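# Put the wire into the bin with both arms

## Task

Get the entire wire inside the bin, every part of it resting lower than the bin's rim; a wire left dangling over the table edge may count as a failure.

## Robot and tools

Robot: two UR20-type arms, left_arm and right_arm, each ending in a Robotiq 2F-85 parallel gripper and a wrist camera. Base roots in the scene frame: left_arm at (-0.005, +0.572, 0) m, right_arm at (+0.077, -0.804, 0) m, both turned only slightly about z.

Frames: the scene frame has its origin at table-top height, halfway between the nominal bases; +z is up, +x points out over the table, and left_arm sits on the +y side (image left/right may differ). Reported positions, velocities and absolute hand targets use the scene frame. Motion offsets are taken along the axes of that arm's current Hand target. In the gripper frame the fingers point along +z, they open and close along y, and a block about 10 cm long projects toward +x. end_effector_position is the point between the closed pads; closed fingertips reach roughly 19 mm past it.

execute_actions(actions, cameras): actions is a list of actions; each action is a table of up to 15 rows, one row per 1/30 s step, and a short table repeats its last row. Every row has 18 numbers in [-1, 1], covering both arms even if one is idle: left dx, dy, dz, rx, ry, rz, gripper position, force_limit, speed, then the same nine for the right arm. The six pose numbers are an offset from the Hand target held when that action began (not from the previous row), on its own axes; 1.0 equals 0.6 m or 180 degrees, and rx, ry, rz form one rotation vector. Repeating an offset in a new action moves further. Sending six zeros re-requests the current Hand target. The three gripper numbers are absolute settings: position +1 fully open (85 mm), about -0.8 pads touching, -1 closes until blocked; force_limit and speed run from -1 (soft, about 20 mm/s) to +1 (firm, about 150 mm/s), both starting at +1. To leave a gripper alone, resend its previous three numbers, since 0 is itself a command. cameras is a list of names (cam_high, cam_low, cam_left_wrist, cam_right_wrist, or ["all"]); an empty actions list returns images by default.

move(target, speed, blend, stop_force, zero, blocking, cameras): drives each gripper in a straight line. target is one 18-number row (same layout and scaling as above) or up to 15 such rows; every row is an offset from the Hand targets at the start of the move, not from the row before. speed is in m/s, 0.002 to 4.2, default 0.25 (turns capped at twice that in rad/s), one value or one per row. blend, in metres, rounds corners between listed rows; 0 stops at each. stop_force, in newtons from 6 to 120 for both arms, ends an arm's path when its wrist sensor feels that much push against its travel; use it slowly for touching down, omit it when lifting off something, and do not rely on it while the gripper rotates. zero (only with stop_force) chooses whether the force baseline resets first. blocking=false returns early while motion continues (not allowed with stop_force). Paths do not avoid obstacles or the other arm; steer around each arm's own base. The result adds a move: line stating how it ended (done, off_target, moving, held, fault) and any limits (paced, held).

wait(seconds 0 to 10) lets time pass holding commands. stop brakes a running move; fingers keep moving. zoom_image(camera, region=[x0, y0, x1, y1]) enlarges part of that camera's newest image, at most 504 by 504 pixels; images are 896x504. zero_wrist_force(arm) re-zeros that arm's force sensor. read_manual gives licence text only. finished_scene(scene) ends the current scene irreversibly; make no other call after it in that reply.

Reading results: Hand target is the last commanded pose after clipping; the next offsets count from it, and the real gripper may settle a little short, in which case send the gap as an offset. Tool commands shows present gripper settings. object_status: 0 moving, 1 blocked while opening, 2 blocked while closing (a grip), 3 reached the requested opening or pads met (a thin item like a wire may still be held). position_measured is in counts: 3 open, about 78 at 60 mm, 130 at 40 mm, 180 at 20 mm, 230 pads together. Wrist force and torque are in the end-effector axes; a third line shows the peak since the last report. Joint torques include the arm's own weight. A MOTOR HOT line warns of heating from holding, stretching or pushing into unreachable poses.

Cautions: each step the commanded orientation is clipped to within 32 degrees of the measured one, so rotate in moderate steps. The arms are stiff: commanding even slightly beyond a firm contact, or an outside force near 150 N (give or take 25), or joint contact torque at the load limits (wrist joints 97.3 N m) halts that arm for 10 s. A clearance check may hold back a command that brings the arms close, but contact between arms, including one gripper closing on the other's fingers, must be avoided. Don't let the wire drop from height, fling it, or leave any of it off or hanging over the table; nothing may end up off the table. Loose items can be nudged now and then, so check with cameras before finishing.

Each tool is called after "Emit:" as a command line: name --argument value for each argument, lists and objects as JSON in quotes; but a table of rows of numbers goes row by row, as --pt "numbers of a row", without its own name.

## Session

Emit:
execute_actions --actions '[]'

Scene clock: 0.00 s.
left_arm: end_effector_position=(+1.2072, +0.5164, +0.3033) position_measured=3 object_status=3 end_effector_quat_wxyz=(+0.091, +0.717, -0.502, +0.475) | right_arm: end_effector_position=(+0.4984, +0.1835, +0.2817) position_measured=3 object_status=3 end_effector_quat_wxyz=(-0.081, +0.610, +0.533, +0.580)
Joint positions: left_arm=[-0.05 -0.985 1.934 -3.382 -2.184 -2.261] | right_arm=[4.663 -2.179 -2.265 0.894 0.914 2.821]
Joint velocities: within noise
Joint torques (N m): no reading
Wrist force (N): no reading
Wrist torque (N m): no reading
Wrist force, peak (N): no reading
Hand target: left_arm +1.2072, +0.5164, +0.3033; +0.091, +0.717, -0.502, +0.475 | right_arm +0.4984, +0.1835, +0.2817; -0.081, +0.610, +0.533, +0.580
Tool commands: left_gripper/position=+1.0 left_gripper/force_limit=+1.0 left_gripper/speed=+1.0 right_gripper/position=+1.0 right_gripper/force_limit=+1.0 right_gripper/speed=+1.0

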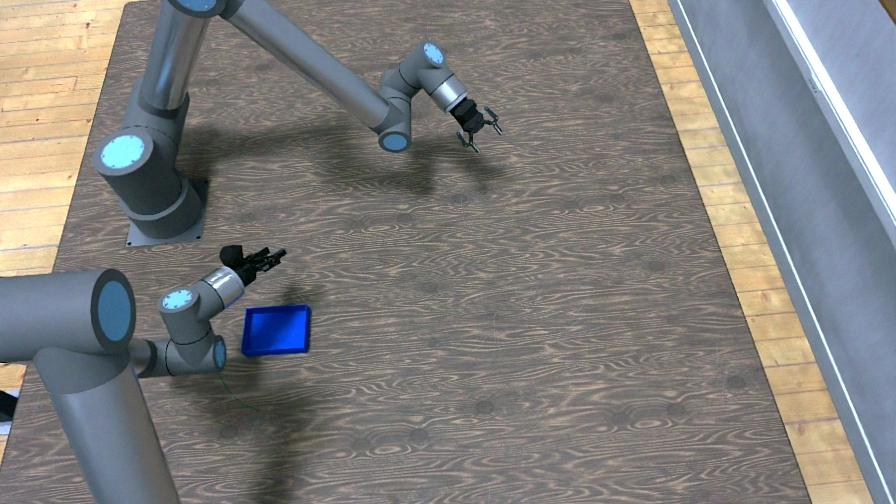

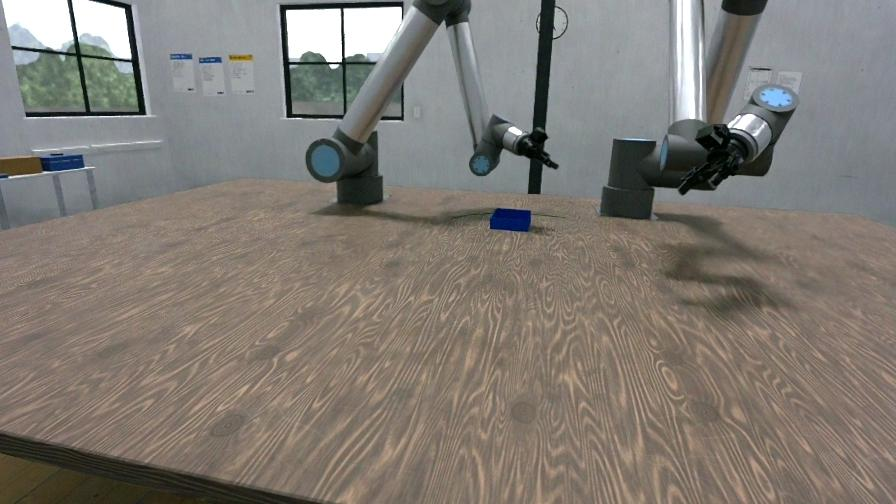

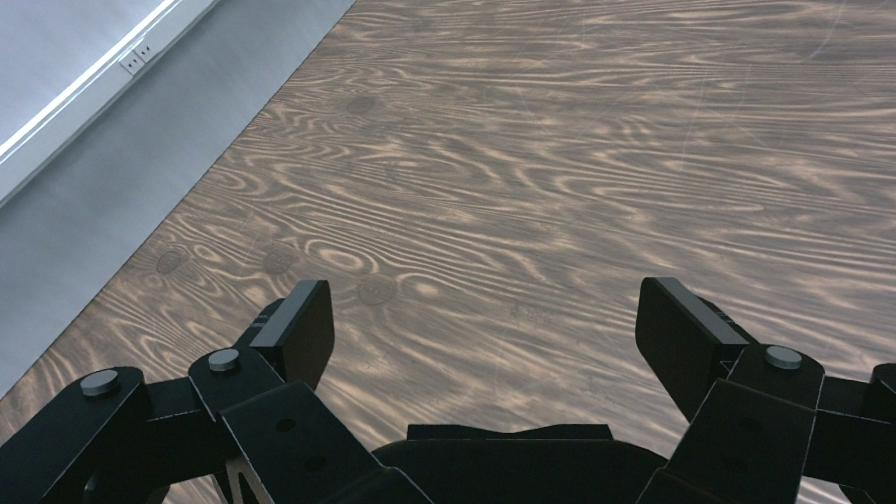

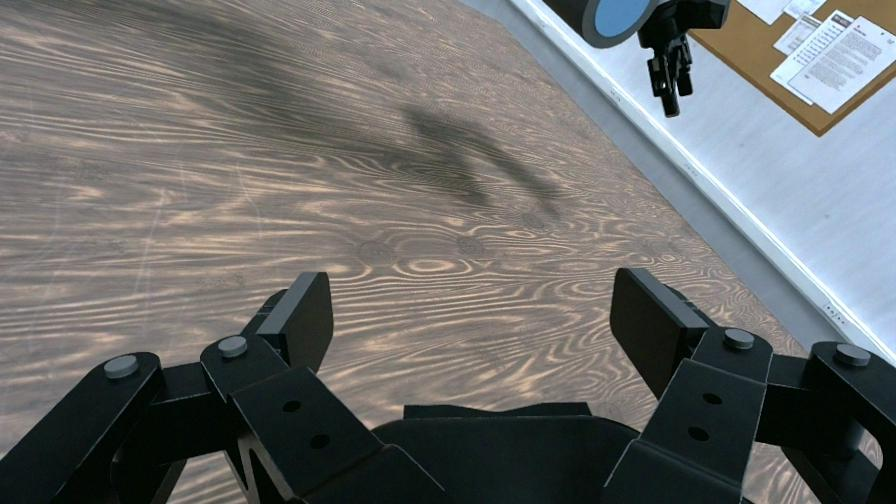

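Emit:
zoom_image --camera "cam_high" --region '[160, 270, 360, 430]'

Emit:
zoom_image --camera "cam_low" --region '[400, 180, 620, 260]'

Scaled by 2.520 from the camera's 896x504 image, which has a finer 1280x720 frame.

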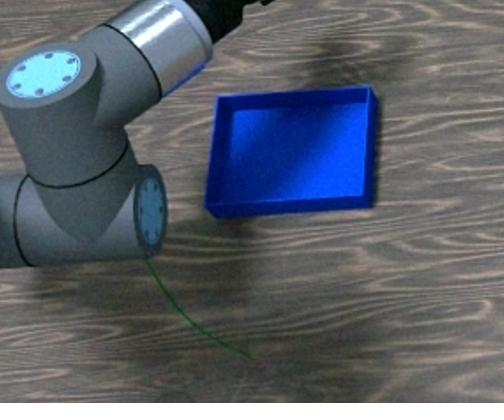

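Scaled by 2.291 from the camera's 896x504 image, which has a finer 1280x720 frame.

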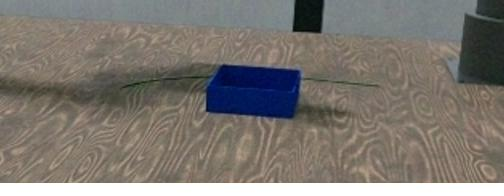

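Emit:
move --target '[0,0,0,0,0,0,1,1,1,0.41,-0.041,-0.187,0.2178,-0.3333,0,1,1,1]' --cameras '["cam_high","cam_low","cam_right_wrist"]'

Scene clock: 43.30 s.
left_arm: end_effector_position=(+1.2072, +0.5164, +0.3033) position_measured=3 object_status=3 end_effector_quat_wxyz=(+0.091, +0.717, -0.502, +0.475) | right_arm: end_effector_position=(+0.3510, +0.2502, +0.4997) position_measured=3 object_status=3 end_effector_quat_wxyz=(+0.000, +0.753, +0.658, +0.000)
Joint positions: left_arm=[-0.05 -0.985 1.934 -3.382 -2.184 -2.261] | right_arm=[4.609 -1.83 -1.637 -1.244 1.571 3.208]
Joint torques (N m): left_arm=[-5.42 -196.23 -61.34 -8.73 -1.43 0.06] | right_arm=[-15.14 112.54 121.52 3.63 3.61 -6.79]
Wrist force (N): left_arm=[0.0 -0.3 0.3] | right_arm=[1.6 0.6 1.7]
Wrist torque (N m): left_arm=[-0.05 0.01 0.00] | right_arm=[-0.30 0.12 0.58]
Wrist force, peak (N): left_arm=[0.4 -0.2 0.6] | right_arm=[3.0 0.6 -0.1]
Hand target: left_arm +1.2072, +0.5164, +0.3033; +0.091, +0.717, -0.502, +0.475 | right_arm +0.3510, +0.2502, +0.4998; +0.000, +0.753, +0.658, +0.000
Off the commanded pose: left_arm 0.000 m, 0 deg | right_arm 0.000 m, 0 deg.
move: done
Images, in order (width x height): cam_high 896x504, cam_low 896x504, cam_right_wrist 896x504.

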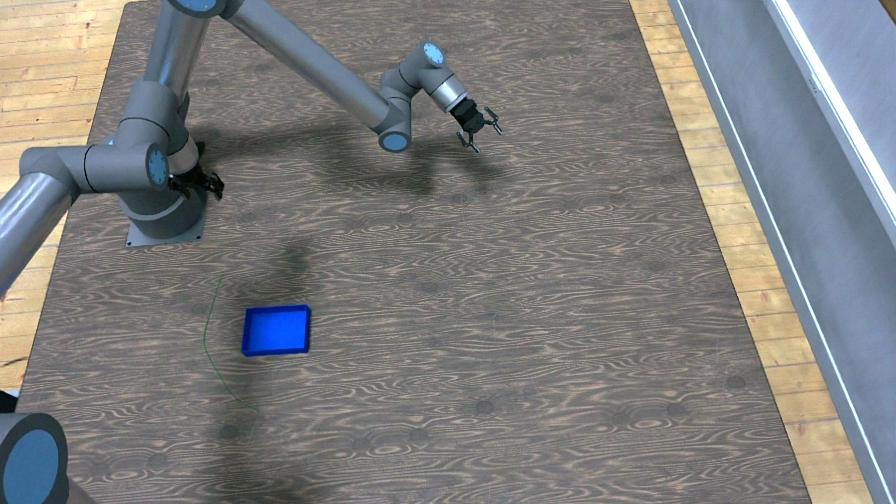

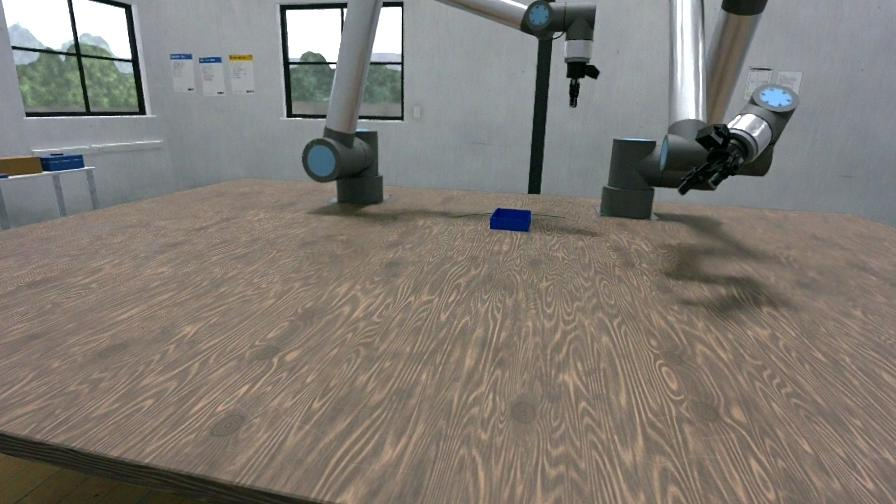

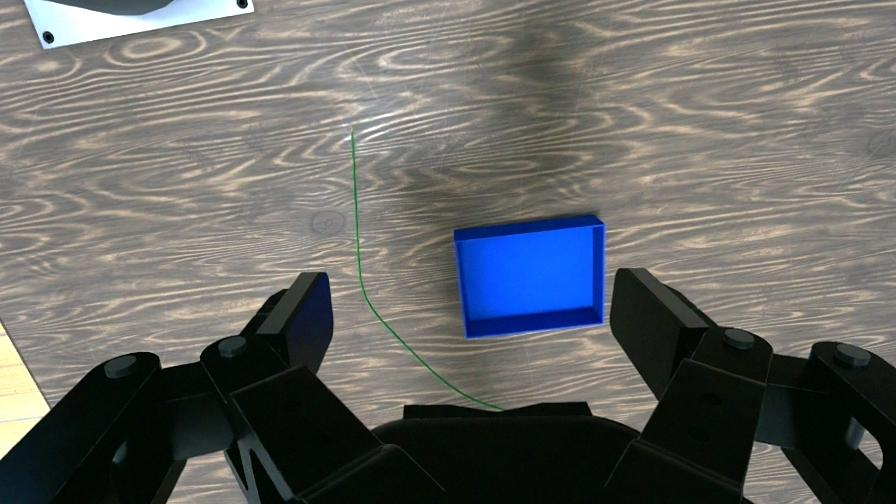

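Emit:
zoom_image --camera "cam_right_wrist" --region '[320, 110, 640, 430]'

Scaled by 1.575 from the camera's 896x504 image, which has a finer 1280x720 frame.

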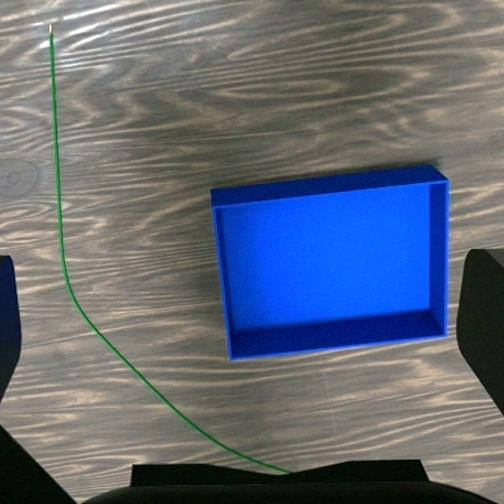

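Emit:
move --target '[0,0,0,0,0,0,1,1,1,-0.367,-0.2245,0.633,0,0,-0.0428,-0.2,0,0]' --cameras '["cam_right_wrist"]' --speed 0.4

Scene clock: 86.47 s.
left_arm: end_effector_position=(+1.2072, +0.5164, +0.3033) position_measured=3 object_status=3 end_effector_quat_wxyz=(+0.091, +0.717, -0.502, +0.475) | right_arm: end_effector_position=(+0.1880, +0.0503, +0.1201) position_measured=154 object_status=3 end_effector_quat_wxyz=(+0.000, +0.707, +0.707, +0.000)
Joint positions: left_arm=[-0.05 -0.985 1.934 -3.382 -2.184 -2.261] | right_arm=[4.784 -1.883 -2.226 -0.603 1.571 3.248]
Joint torques (N m): left_arm=[-3.25 -194.62 -59.74 -9.11 -1.15 0.11] | right_arm=[22.91 91.01 39.83 14.4 -5.52 6.89]
Wrist force (N): left_arm=[0.3 0.0 0.3] | right_arm=[1.8 0.9 1.2]
Wrist torque (N m): left_arm=[0.00 -0.05 0.00] | right_arm=[-0.21 0.06 0.29]
Wrist force, peak (N): left_arm=[0.5 0.1 0.5] | right_arm=[-0.2 -1.0 4.5]
Hand target: left_arm +1.2072, +0.5164, +0.3033; +0.091, +0.717, -0.502, +0.475 | right_arm +0.1880, +0.0502, +0.1199; +0.000, +0.707, +0.707, +0.000
Off the commanded pose: left_arm 0.000 m, 0 deg | right_arm 0.000 m, 0 deg.
move: done
Images, in order (width x height): cam_right_wrist 896x504.

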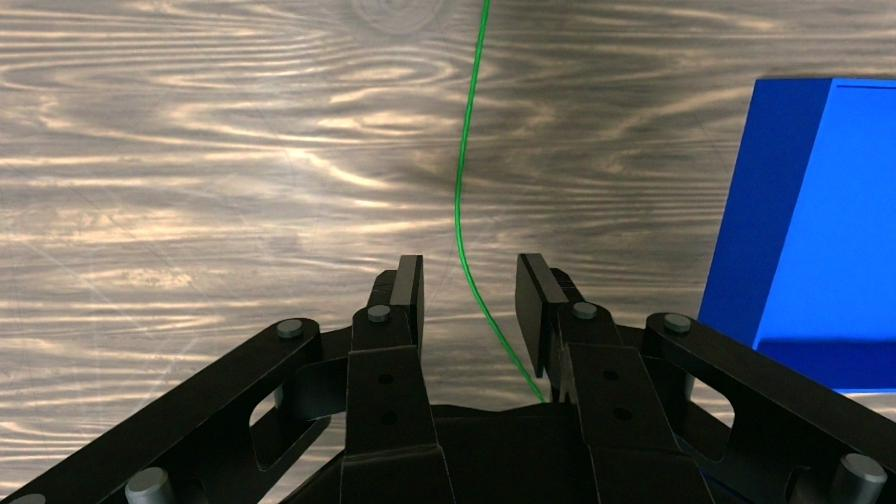

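Emit:
move --target '[0,0,0,0,0,0,1,1,1,0,0,0.125,0,0,0,-0.2,0,0]' --speed 0.2

Emit:
move --target '[0,0,0,0,0,0,1,1,1,0,0,0.075,0,0,0,-0.2,0,0]' --speed 0.01 --stop_force 8 --cameras '["cam_right_wrist"]'

Scene clock: 92.00 s.
left_arm: end_effector_position=(+1.2072, +0.5164, +0.3033) position_measured=3 object_status=3 end_effector_quat_wxyz=(+0.091, +0.717, -0.502, +0.475) | right_arm: end_effector_position=(+0.1879, +0.0502, +0.0451) position_measured=154 object_status=3 end_effector_quat_wxyz=(+0.000, +0.707, +0.707, +0.000)
Joint positions: left_arm=[-0.05 -0.985 1.934 -3.382 -2.184 -2.261] | right_arm=[4.784 -1.978 -2.253 -0.481 1.571 3.249]
Joint torques (N m): left_arm=[-1.86 -196.7 -60.58 -8.4 -1.68 0.19] | right_arm=[-12.38 110.14 35.74 16.7 -2.78 -5.87]
Wrist force (N): left_arm=[0.1 -0.2 0.5] | right_arm=[2.1 0.4 1.2]
Wrist torque (N m): left_arm=[-0.04 -0.02 0.00] | right_arm=[-0.36 0.00 0.32]
Wrist force, peak (N): left_arm=[0.5 -0.5 0.2] | right_arm=[1.9 1.0 3.4]
Hand target: left_arm +1.2072, +0.5164, +0.3033; +0.091, +0.717, -0.502, +0.475 | right_arm +0.1880, +0.0502, +0.0449; +0.000, +0.707, +0.707, +0.000
Off the commanded pose: left_arm 0.000 m, 0 deg | right_arm 0.000 m, 0 deg.
move: done

Scene clock: 96.27 s.
left_arm: end_effector_position=(+1.2072, +0.5164, +0.3033) position_measured=3 object_status=3 end_effector_quat_wxyz=(+0.091, +0.717, -0.502, +0.475) | right_arm: end_effector_position=(+0.1880, +0.0502, +0.0184) position_measured=154 object_status=3 end_effector_quat_wxyz=(+0.000, +0.707, +0.707, +0.000)
Joint positions: left_arm=[-0.05 -0.985 1.934 -3.382 -2.184 -2.261] | right_arm=[4.784 -2.014 -2.261 -0.437 1.571 3.248]
Joint torques (N m): left_arm=[-4.43 -192.78 -61.9 -9.34 -1.02 0.32] | right_arm=[-1.43 161.31 62.73 3.82 -3.03 -6.96]
Wrist force (N): left_arm=[0.2 -0.1 0.1] | right_arm=[2.7 -2.3 -6.8]
Wrist torque (N m): left_arm=[-0.03 -0.03 0.00] | right_arm=[-0.81 0.37 0.28]
Wrist force, peak (N): left_arm=[0.4 -0.3 0.3] | right_arm=[-19.4 0.0 -73.9]
Hand target: left_arm +1.2072, +0.5164, +0.3033; +0.091, +0.717, -0.502, +0.475 | right_arm +0.1880, +0.0502, +0.0185; +0.000, +0.707, +0.707, +0.000 (not the last commanded pose)
Off the commanded pose: left_arm 0.000 m, 0 deg | right_arm 0.019 m, 0 deg.
move: contact (right_arm)
Images, in order (width x height): cam_right_wrist 896x504.

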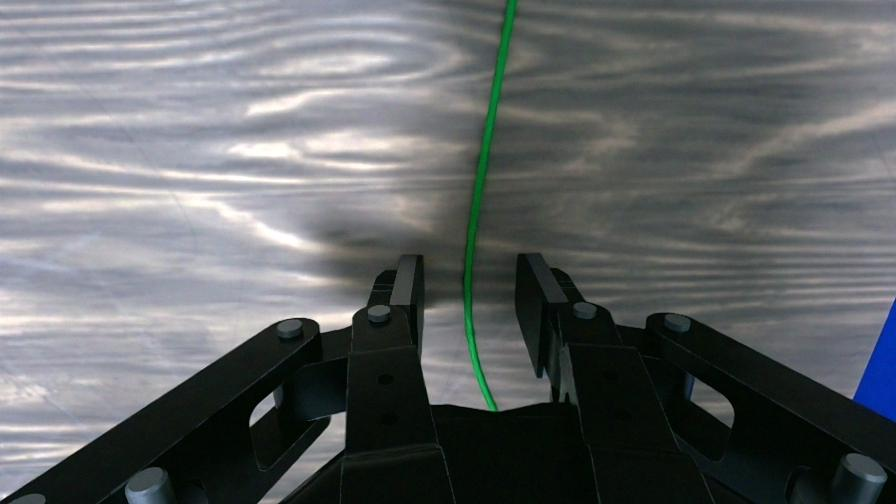

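Emit:
move --target '[0,0,0,0,0,0,1,1,1,0,0,-0.00167,0,0,0,-0.2,0,0]' --speed 0.02

Emit:
move --target '[0,0,0,0,0,0,1,1,1,0,0,0,0,0,0,-1,-0.7,-1]' --cameras '["cam_right_wrist"]'

Scene clock: 103.13 s.
left_arm: end_effector_position=(+1.2072, +0.5164, +0.3033) position_measured=3 object_status=3 end_effector_quat_wxyz=(+0.091, +0.717, -0.502, +0.475) | right_arm: end_effector_position=(+0.1880, +0.0502, +0.0194) position_measured=154 object_status=3 end_effector_quat_wxyz=(+0.000, +0.707, +0.707, +0.000)
Joint positions: left_arm=[-0.05 -0.985 1.934 -3.382 -2.184 -2.261] | right_arm=[4.784 -2.013 -2.26 -0.439 1.571 3.248]
Joint torques (N m): left_arm=[-2.51 -194.34 -58.84 -9.03 -1.43 0.21] | right_arm=[12.42 163.75 73.13 4.12 -3.5 -6.49]
Wrist force (N): left_arm=[0.1 -0.3 0.3] | right_arm=[0.5 -1.3 2.0]
Wrist torque (N m): left_arm=[-0.06 -0.01 0.00] | right_arm=[-0.64 0.31 0.33]
Wrist force, peak (N): left_arm=[0.4 0.0 0.6] | right_arm=[2.8 -2.2 -6.5]
Hand target: left_arm +1.2072, +0.5164, +0.3033; +0.091, +0.717, -0.502, +0.475 | right_arm +0.1880, +0.0502, +0.0195; +0.000, +0.707, +0.707, +0.000
Off the commanded pose: left_arm 0.000 m, 0 deg | right_arm 0.000 m, 0 deg.
move: done

Scene clock: 104.83 s.
left_arm: end_effector_position=(+1.2072, +0.5164, +0.3033) position_measured=3 object_status=3 end_effector_quat_wxyz=(+0.091, +0.717, -0.502, +0.475) | right_arm: end_effector_position=(+0.1880, +0.0502, +0.0195) position_measured=227 object_status=0 end_effector_quat_wxyz=(+0.000, +0.707, +0.707, +0.000)
Joint positions: left_arm=[-0.05 -0.985 1.934 -3.382 -2.184 -2.261] | right_arm=[4.784 -2.013 -2.26 -0.439 1.571 3.248]
Joint torques (N m): left_arm=[-4.14 -193.35 -60.81 -8.93 -1.27 -0.19] | right_arm=[12.06 167.06 68.09 4.2 -3.27 -6.06]
Wrist force (N): left_arm=[0.1 -0.2 0.5] | right_arm=[0.4 -1.3 2.0]
Wrist torque (N m): left_arm=[-0.03 -0.01 0.00] | right_arm=[-0.64 0.32 0.32]
Wrist force, peak (N): left_arm=[0.2 -0.2 0.7] | right_arm=[0.3 -1.5 2.4]
Hand target: left_arm +1.2072, +0.5164, +0.3033; +0.091, +0.717, -0.502, +0.475 | right_arm +0.1880, +0.0502, +0.0195; +0.000, +0.707, +0.707, +0.000
Off the commanded pose: left_arm 0.000 m, 0 deg | right_arm 0.000 m, 0 deg.
move: done
Images, in order (width x height): cam_right_wrist 896x504.

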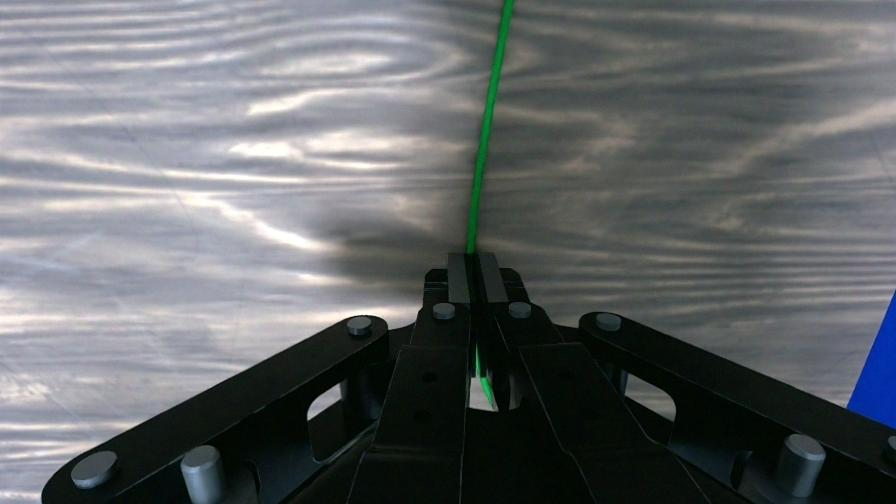

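Gripped. Lift to see the wire's flexibility.

Emit:
move --target '[0,0,0,0,0,0,1,1,1,0,0,-0.3333,0,0,0,-1,-0.7,-1]' --speed 0.2 --cameras '["cam_high","cam_low","cam_right_wrist"]'

Emit:
zoom_image --camera "cam_low" --region '[400, 120, 640, 260]'

Emit:
zoom_image --camera "cam_high" --region '[100, 200, 400, 440]'

Scene clock: 110.70 s.
left_arm: end_effector_position=(+1.2072, +0.5164, +0.3033) position_measured=3 object_status=3 end_effector_quat_wxyz=(+0.091, +0.717, -0.502, +0.475) | right_arm: end_effector_position=(+0.1880, +0.0501, +0.2192) position_measured=227 object_status=2 end_effector_quat_wxyz=(+0.000, +0.707, +0.707, +0.000)
Joint positions: left_arm=[-0.05 -0.985 1.934 -3.382 -2.184 -2.261] | right_arm=[4.784 -1.773 -2.173 -0.766 1.571 3.248]
Joint torques (N m): left_arm=[-2.87 -193.78 -60.18 -8.88 -0.99 0.02] | right_arm=[23.85 132.34 103.82 4.64 -0.72 5.85]
Wrist force (N): left_arm=[0.1 0.0 0.2] | right_arm=[0.0 -1.1 1.9]
Wrist torque (N m): left_arm=[0.00 -0.01 0.00] | right_arm=[-0.60 0.38 0.38]
Wrist force, peak (N): left_arm=[0.2 -0.6 0.5] | right_arm=[0.4 -1.2 4.1]
Hand target: left_arm +1.2072, +0.5164, +0.3033; +0.091, +0.717, -0.502, +0.475 | right_arm +0.1880, +0.0502, +0.2194; +0.000, +0.707, +0.707, +0.000
Off the commanded pose: left_arm 0.000 m, 0 deg | right_arm 0.000 m, 0 deg.
move: done
Images, in order (width x height): cam_high 896x504, cam_low 896x504, cam_right_wrist 896x504.

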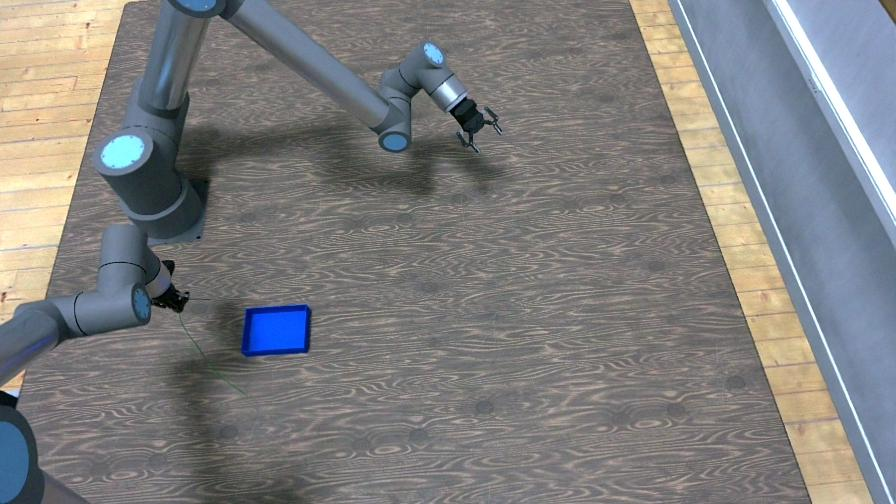

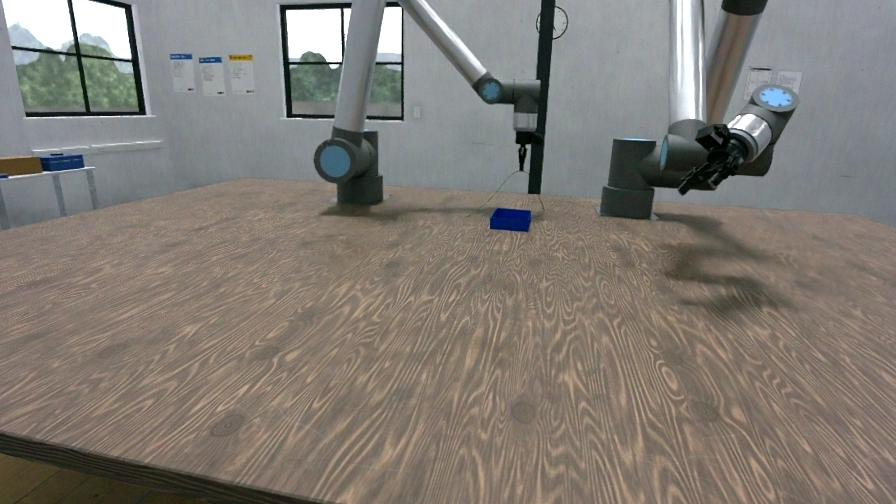

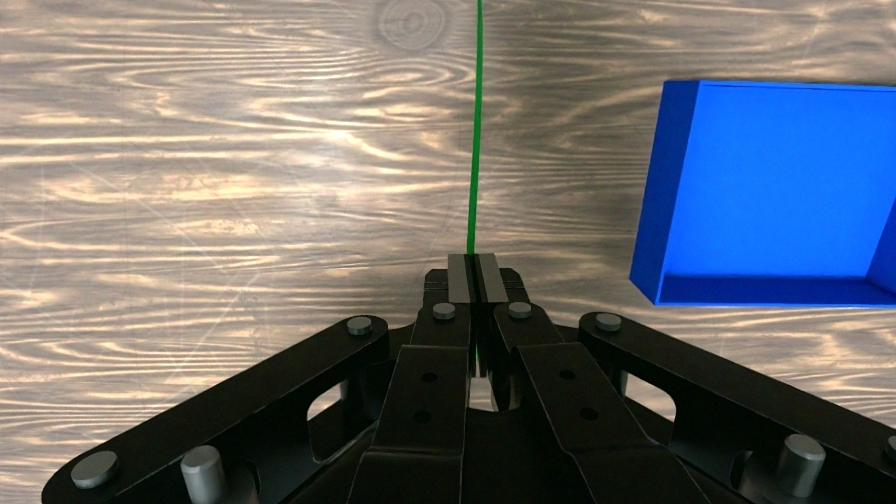

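Scaled by 2.100 from the camera's 896x504 image, which has a finer 1280x720 frame.

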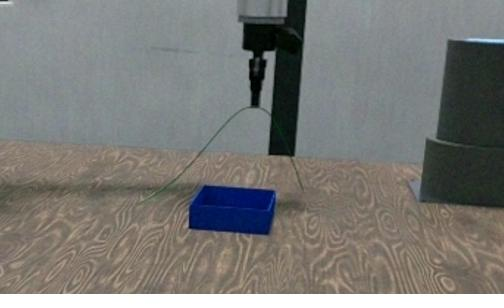

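Scaled by 1.680 from the camera's 896x504 image, which has a finer 1280x720 frame.

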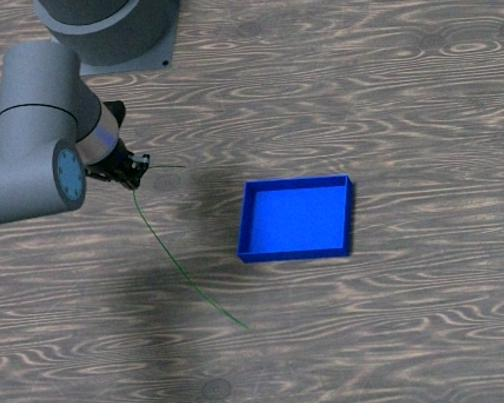

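Emit:
move --pt "0 0 0 0 0 0 1 1 1 0 0 -0.3 0 0 0 -1 -0.7 -1" --pt "0 0 0 0 0 0 1 1 1 -0.025 0.4183 -0.3 0 0 0 -1 -0.7 -1" --speed 0.2 --blend '[0.03,0]' --cameras '["cam_high","cam_low","cam_right_wrist"]'

Emit:
zoom_image --camera "cam_low" --region '[400, 80, 640, 260]'

Emit:
zoom_image --camera "cam_high" --region '[100, 200, 400, 440]'

Scene clock: 143.77 s.
left_arm: end_effector_position=(+1.2072, +0.5164, +0.3033) position_measured=3 object_status=3 end_effector_quat_wxyz=(+0.091, +0.717, -0.502, +0.475) | right_arm: end_effector_position=(+0.4386, +0.0351, +0.3994) position_measured=227 object_status=2 end_effector_quat_wxyz=(+0.000, +0.707, +0.707, +0.000)
Joint positions: left_arm=[-0.05 -0.985 1.934 -3.382 -2.184 -2.261] | right_arm=[4.493 -1.683 -1.97 -1.059 1.571 2.957]
Joint torques (N m): left_arm=[-5.57 -196.1 -59.15 -9.4 -1.23 0.13] | right_arm=[-20.71 69.57 109.53 4.76 4.88 -4.48]
Wrist force (N): left_arm=[0.2 -0.1 0.5] | right_arm=[-0.1 -0.8 2.3]
Wrist torque (N m): left_arm=[-0.02 -0.02 0.01] | right_arm=[-0.53 0.41 0.55]
Wrist force, peak (N): left_arm=[0.4 -0.3 0.5] | right_arm=[-0.1 -1.0 4.1]
Hand target: left_arm +1.2072, +0.5164, +0.3033; +0.091, +0.717, -0.502, +0.475 | right_arm +0.4390, +0.0351, +0.3994; +0.000, +0.707, +0.707, +0.000
Off the commanded pose: left_arm 0.000 m, 0 deg | right_arm 0.000 m, 0 deg.
move: done
Images, in order (width x height): cam_high 896x504, cam_low 896x504, cam_right_wrist 896x504.

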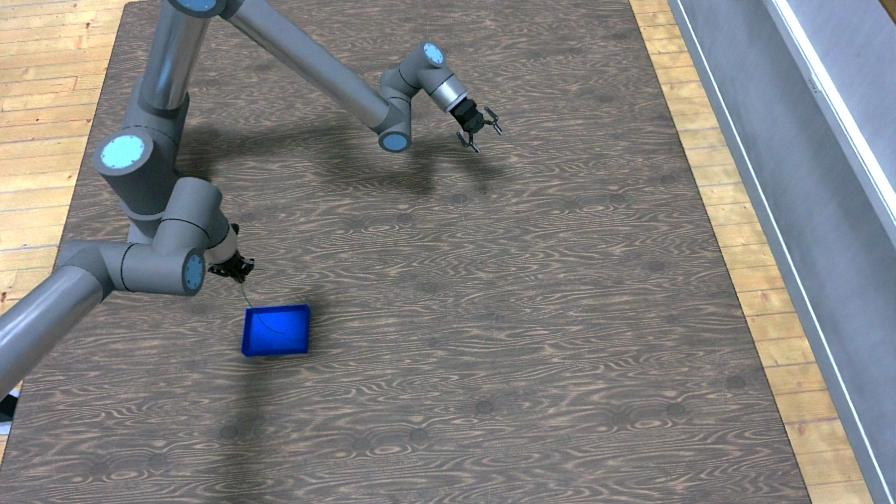

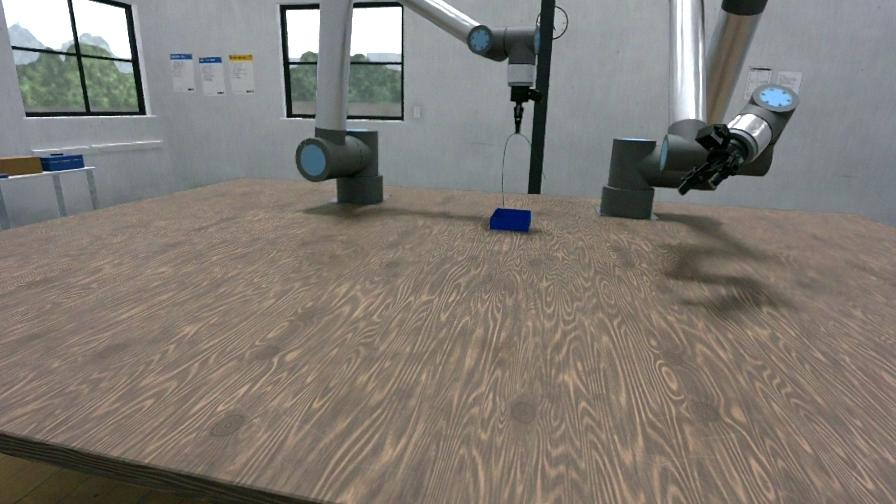

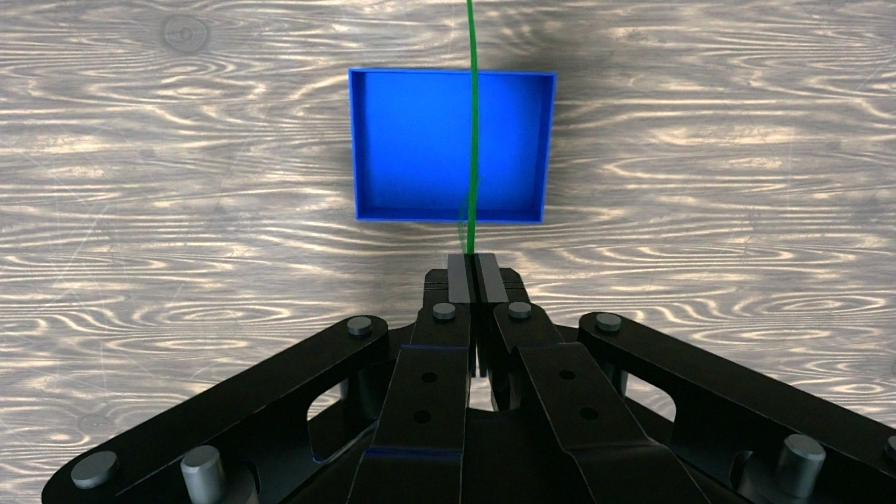

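Scaled by 2.100 from the camera's 896x504 image, which has a finer 1280x720 frame.

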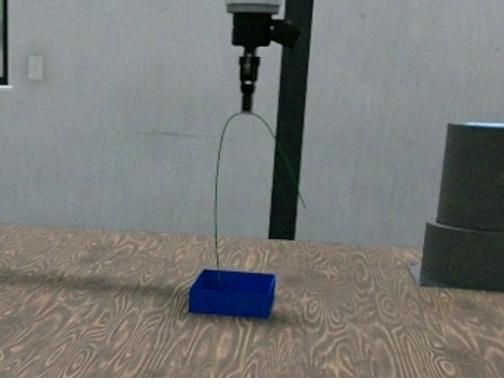

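Scaled by 1.680 from the camera's 896x504 image, which has a finer 1280x720 frame.

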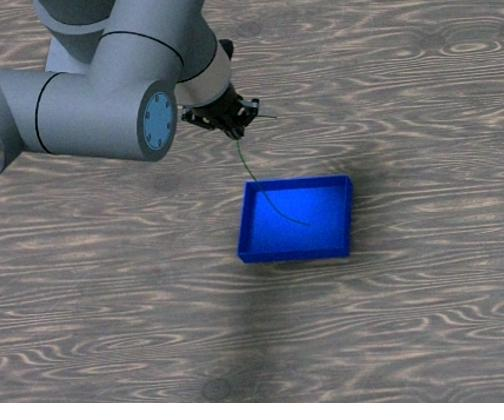

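Emit:
move --target '[0,0,0,0,0,0,1,1,1,0,0.0458,-0.0833,0,0,-0.5,-1,-0.7,-1]' --speed 0.4

Emit:
move --target '[0,0,0,0,0,0,1,1,1,0,0,0.2833,0,0,0,-1,-0.7,-1]' --speed 0.2 --cameras '["cam_high","cam_low","cam_right_wrist"]'

Emit:
zoom_image --camera "cam_low" --region '[440, 120, 600, 260]'

Emit:
zoom_image --camera "cam_high" --region '[160, 240, 360, 400]'

Scene clock: 181.27 s.
left_arm: end_effector_position=(+1.2072, +0.5164, +0.3033) position_measured=3 object_status=3 end_effector_quat_wxyz=(+0.091, +0.717, -0.502, +0.475) | right_arm: end_effector_position=(+0.4664, +0.0351, +0.4495) position_measured=227 object_status=2 end_effector_quat_wxyz=(+0.000, +0.000, +1.000, +0.000)
Joint positions: left_arm=[-0.05 -0.985 1.934 -3.382 -2.184 -2.261] | right_arm=[4.462 -1.668 -1.911 -1.134 1.571 1.356]
Joint torques (N m): left_arm=[-3.95 -195.45 -58.42 -9.15 -1.13 0.19] | right_arm=[-15.09 69.71 115.85 4.03 3.61 -6.64]
Wrist force (N): left_arm=[0.0 -0.1 0.5] | right_arm=[0.3 -0.7 2.3]
Wrist torque (N m): left_arm=[-0.02 0.00 0.01] | right_arm=[-0.47 0.35 0.57]
Wrist force, peak (N): left_arm=[-0.1 0.0 0.7] | right_arm=[-0.3 -1.3 3.2]
Hand target: left_arm +1.2072, +0.5164, +0.3033; +0.091, +0.717, -0.502, +0.475 | right_arm +0.4664, +0.0351, +0.4494; +0.000, +0.000, +1.000, +0.000
Off the commanded pose: left_arm 0.000 m, 0 deg | right_arm 0.000 m, 0 deg.
move: done

Scene clock: 182.77 s.
left_arm: end_effector_position=(+1.2072, +0.5164, +0.3033) position_measured=3 object_status=3 end_effector_quat_wxyz=(+0.091, +0.717, -0.502, +0.475) | right_arm: end_effector_position=(+0.4664, +0.0351, +0.2797) position_measured=227 object_status=2 end_effector_quat_wxyz=(+0.000, +0.000, +1.000, +0.000) end_effector_velocity=(+0.001, +0.001, -0.002) end_effector_angular_velocity=(+0.001, +0.001, -0.001)
Joint positions: left_arm=[-0.05 -0.985 1.934 -3.382 -2.184 -2.261] | right_arm=[4.462 -1.782 -2.048 -0.882 1.571 1.356]
Joint velocities: left_arm=[within noise] | right_arm=[-0.001 -0.003 -0.001 0.005 0.001 -0.001]
Joint torques (N m): left_arm=[-0.11 -192.22 -58.71 -9.36 -0.89 0.22] | right_arm=[-3.92 89.75 67.18 12.98 0.01 -1.8]
Wrist force (N): left_arm=[-0.2 0.1 0.1] | right_arm=[0.3 -0.9 2.5]
Wrist torque (N m): left_arm=[0.01 0.05 0.00] | right_arm=[-0.54 0.32 0.56]
Wrist force, peak (N): left_arm=[-0.2 -0.2 0.5] | right_arm=[0.5 -0.6 4.7]
Hand target: left_arm +1.2072, +0.5164, +0.3033; +0.091, +0.717, -0.502, +0.475 | right_arm +0.4664, +0.0351, +0.2794; +0.000, +0.000, +1.000, +0.000
Off the commanded pose: left_arm 0.000 m, 0 deg | right_arm 0.000 m, 0 deg.
move: done
Images, in order (width x height): cam_high 896x504, cam_low 896x504, cam_right_wrist 896x504.

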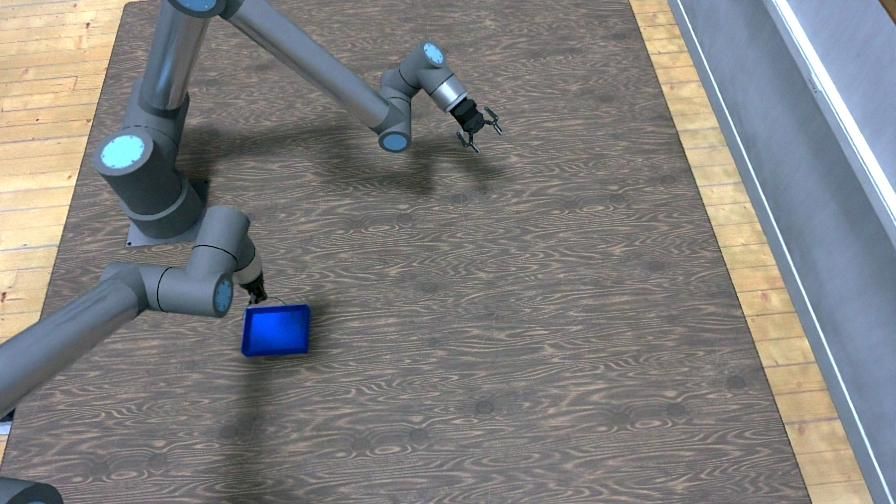

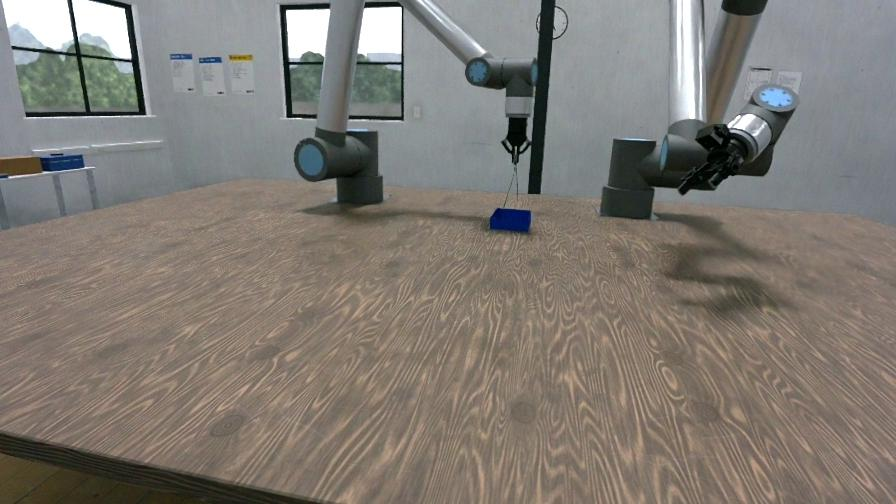

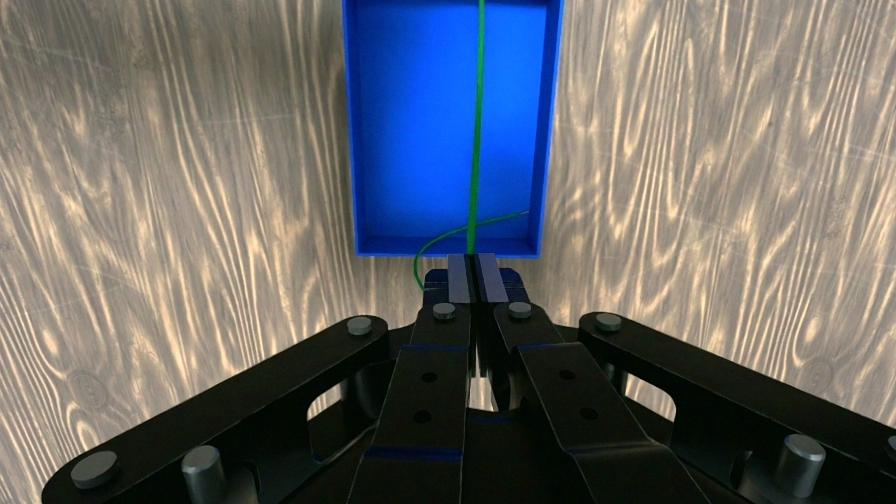

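Scaled by 3.150 from the camera's 896x504 image, which has a finer 1280x720 frame.

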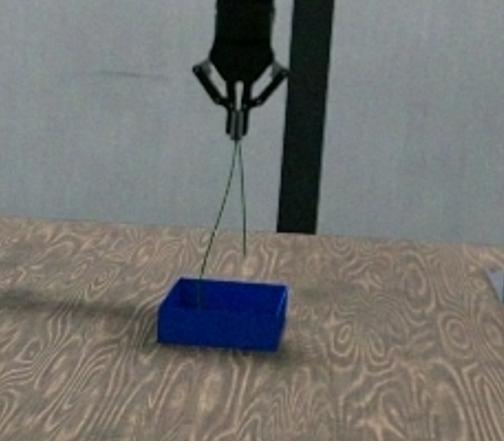

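Scaled by 2.520 from the camera's 896x504 image, which has a finer 1280x720 frame.

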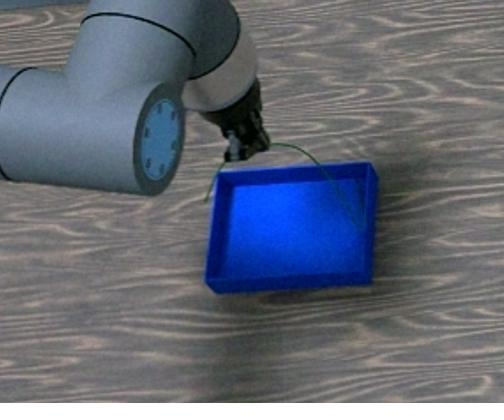

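Emit:
move --pt "0 0 0 0 0 0 1 1 1 0.02 0 0.1333 0 0 0.333 -1 -0.7 -1" --pt "0 0 0 0 0 0 1 1 1 0.0457 0 0.2667 0 0 0.833 -1 -0.7 -1" --speed 0.4 --blend '[0.02,0]' --cameras '["cam_high","cam_low","cam_right_wrist"]'

Emit:
zoom_image --camera "cam_low" --region '[440, 120, 600, 260]'

Emit:
zoom_image --camera "cam_high" --region '[160, 240, 360, 400]'

Scene clock: 197.13 s.
left_arm: end_effector_position=(+1.2072, +0.5164, +0.3033) position_measured=3 object_status=3 end_effector_quat_wxyz=(+0.091, +0.717, -0.502, +0.475) | right_arm: end_effector_position=(+0.4390, +0.0352, +0.1194) position_measured=227 object_status=2 end_effector_quat_wxyz=(+0.000, +0.966, +0.260, +0.000)
Joint positions: left_arm=[-0.05 -0.985 1.934 -3.382 -2.184 -2.261] | right_arm=[4.492 -1.928 -2.152 -0.632 1.571 4.002]
Joint torques (N m): left_arm=[-0.98 -194.6 -59.75 -9.74 -0.63 -0.04] | right_arm=[22.1 106.77 45.15 13.77 -5.37 5.22]
Wrist force (N): left_arm=[-0.1 0.1 0.2] | right_arm=[0.0 -0.7 2.4]
Wrist torque (N m): left_arm=[0.01 0.02 0.01] | right_arm=[-0.53 0.37 0.28]
Wrist force, peak (N): left_arm=[0.1 -0.4 0.6] | right_arm=[0.1 -0.8 3.1]
Hand target: left_arm +1.2072, +0.5164, +0.3033; +0.091, +0.717, -0.502, +0.475 | right_arm +0.4390, +0.0352, +0.1194; +0.000, +0.966, +0.259, +0.000
Off the commanded pose: left_arm 0.000 m, 0 deg | right_arm 0.000 m, 0 deg.
move: done
Images, in order (width x height): cam_high 896x504, cam_low 896x504, cam_right_wrist 896x504.

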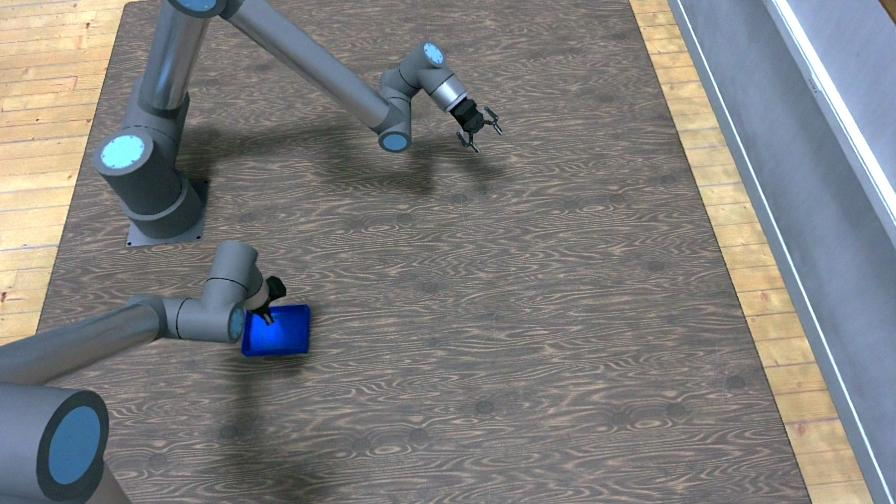

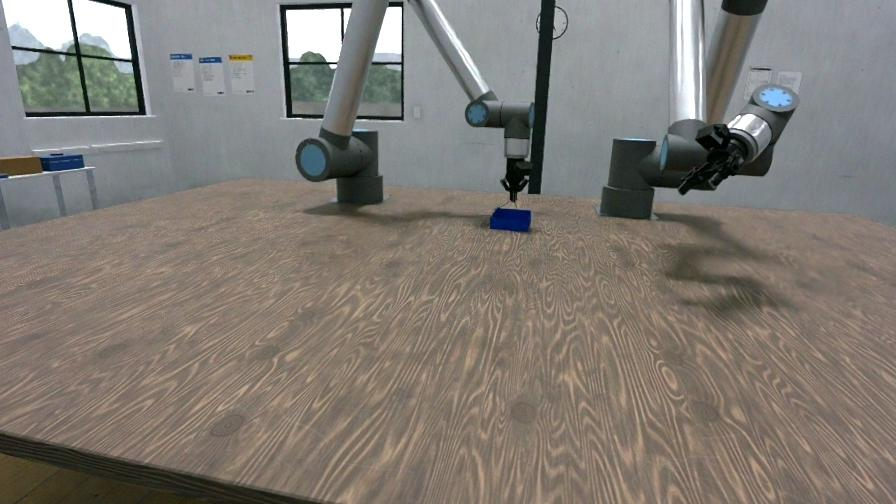

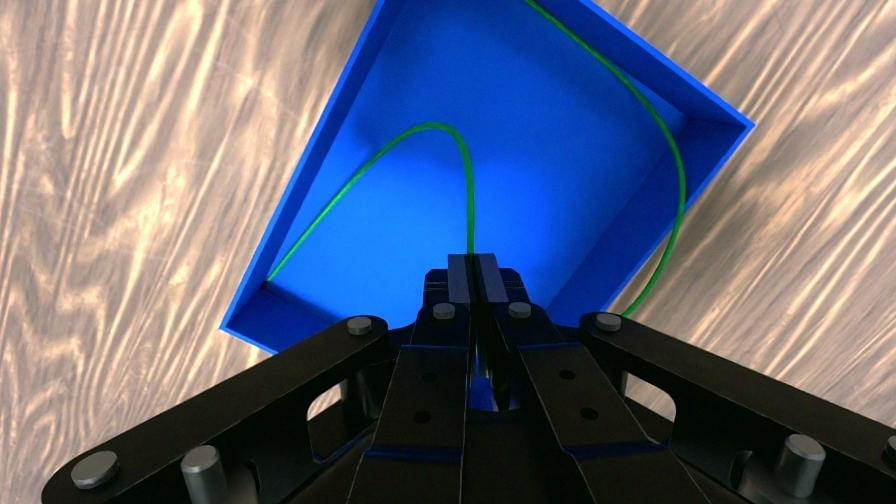

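Scaled by 3.150 from the camera's 896x504 image, which has a finer 1280x720 frame.

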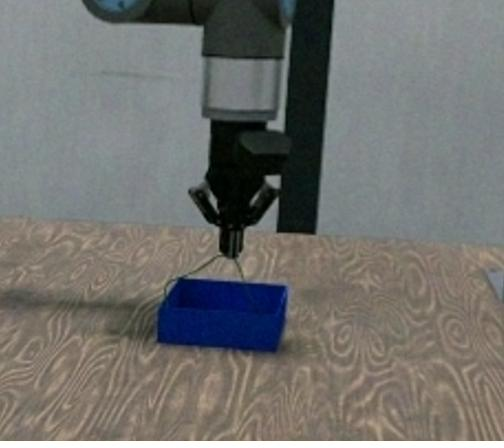

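Scaled by 2.520 from the camera's 896x504 image, which has a finer 1280x720 frame.

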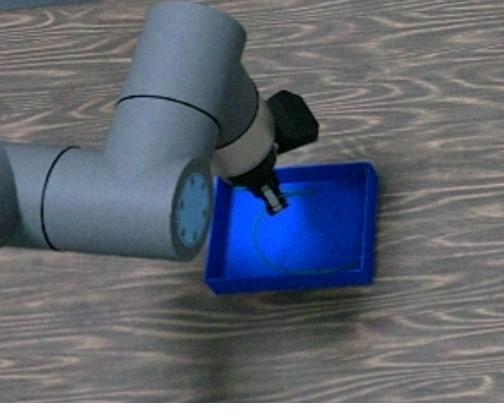

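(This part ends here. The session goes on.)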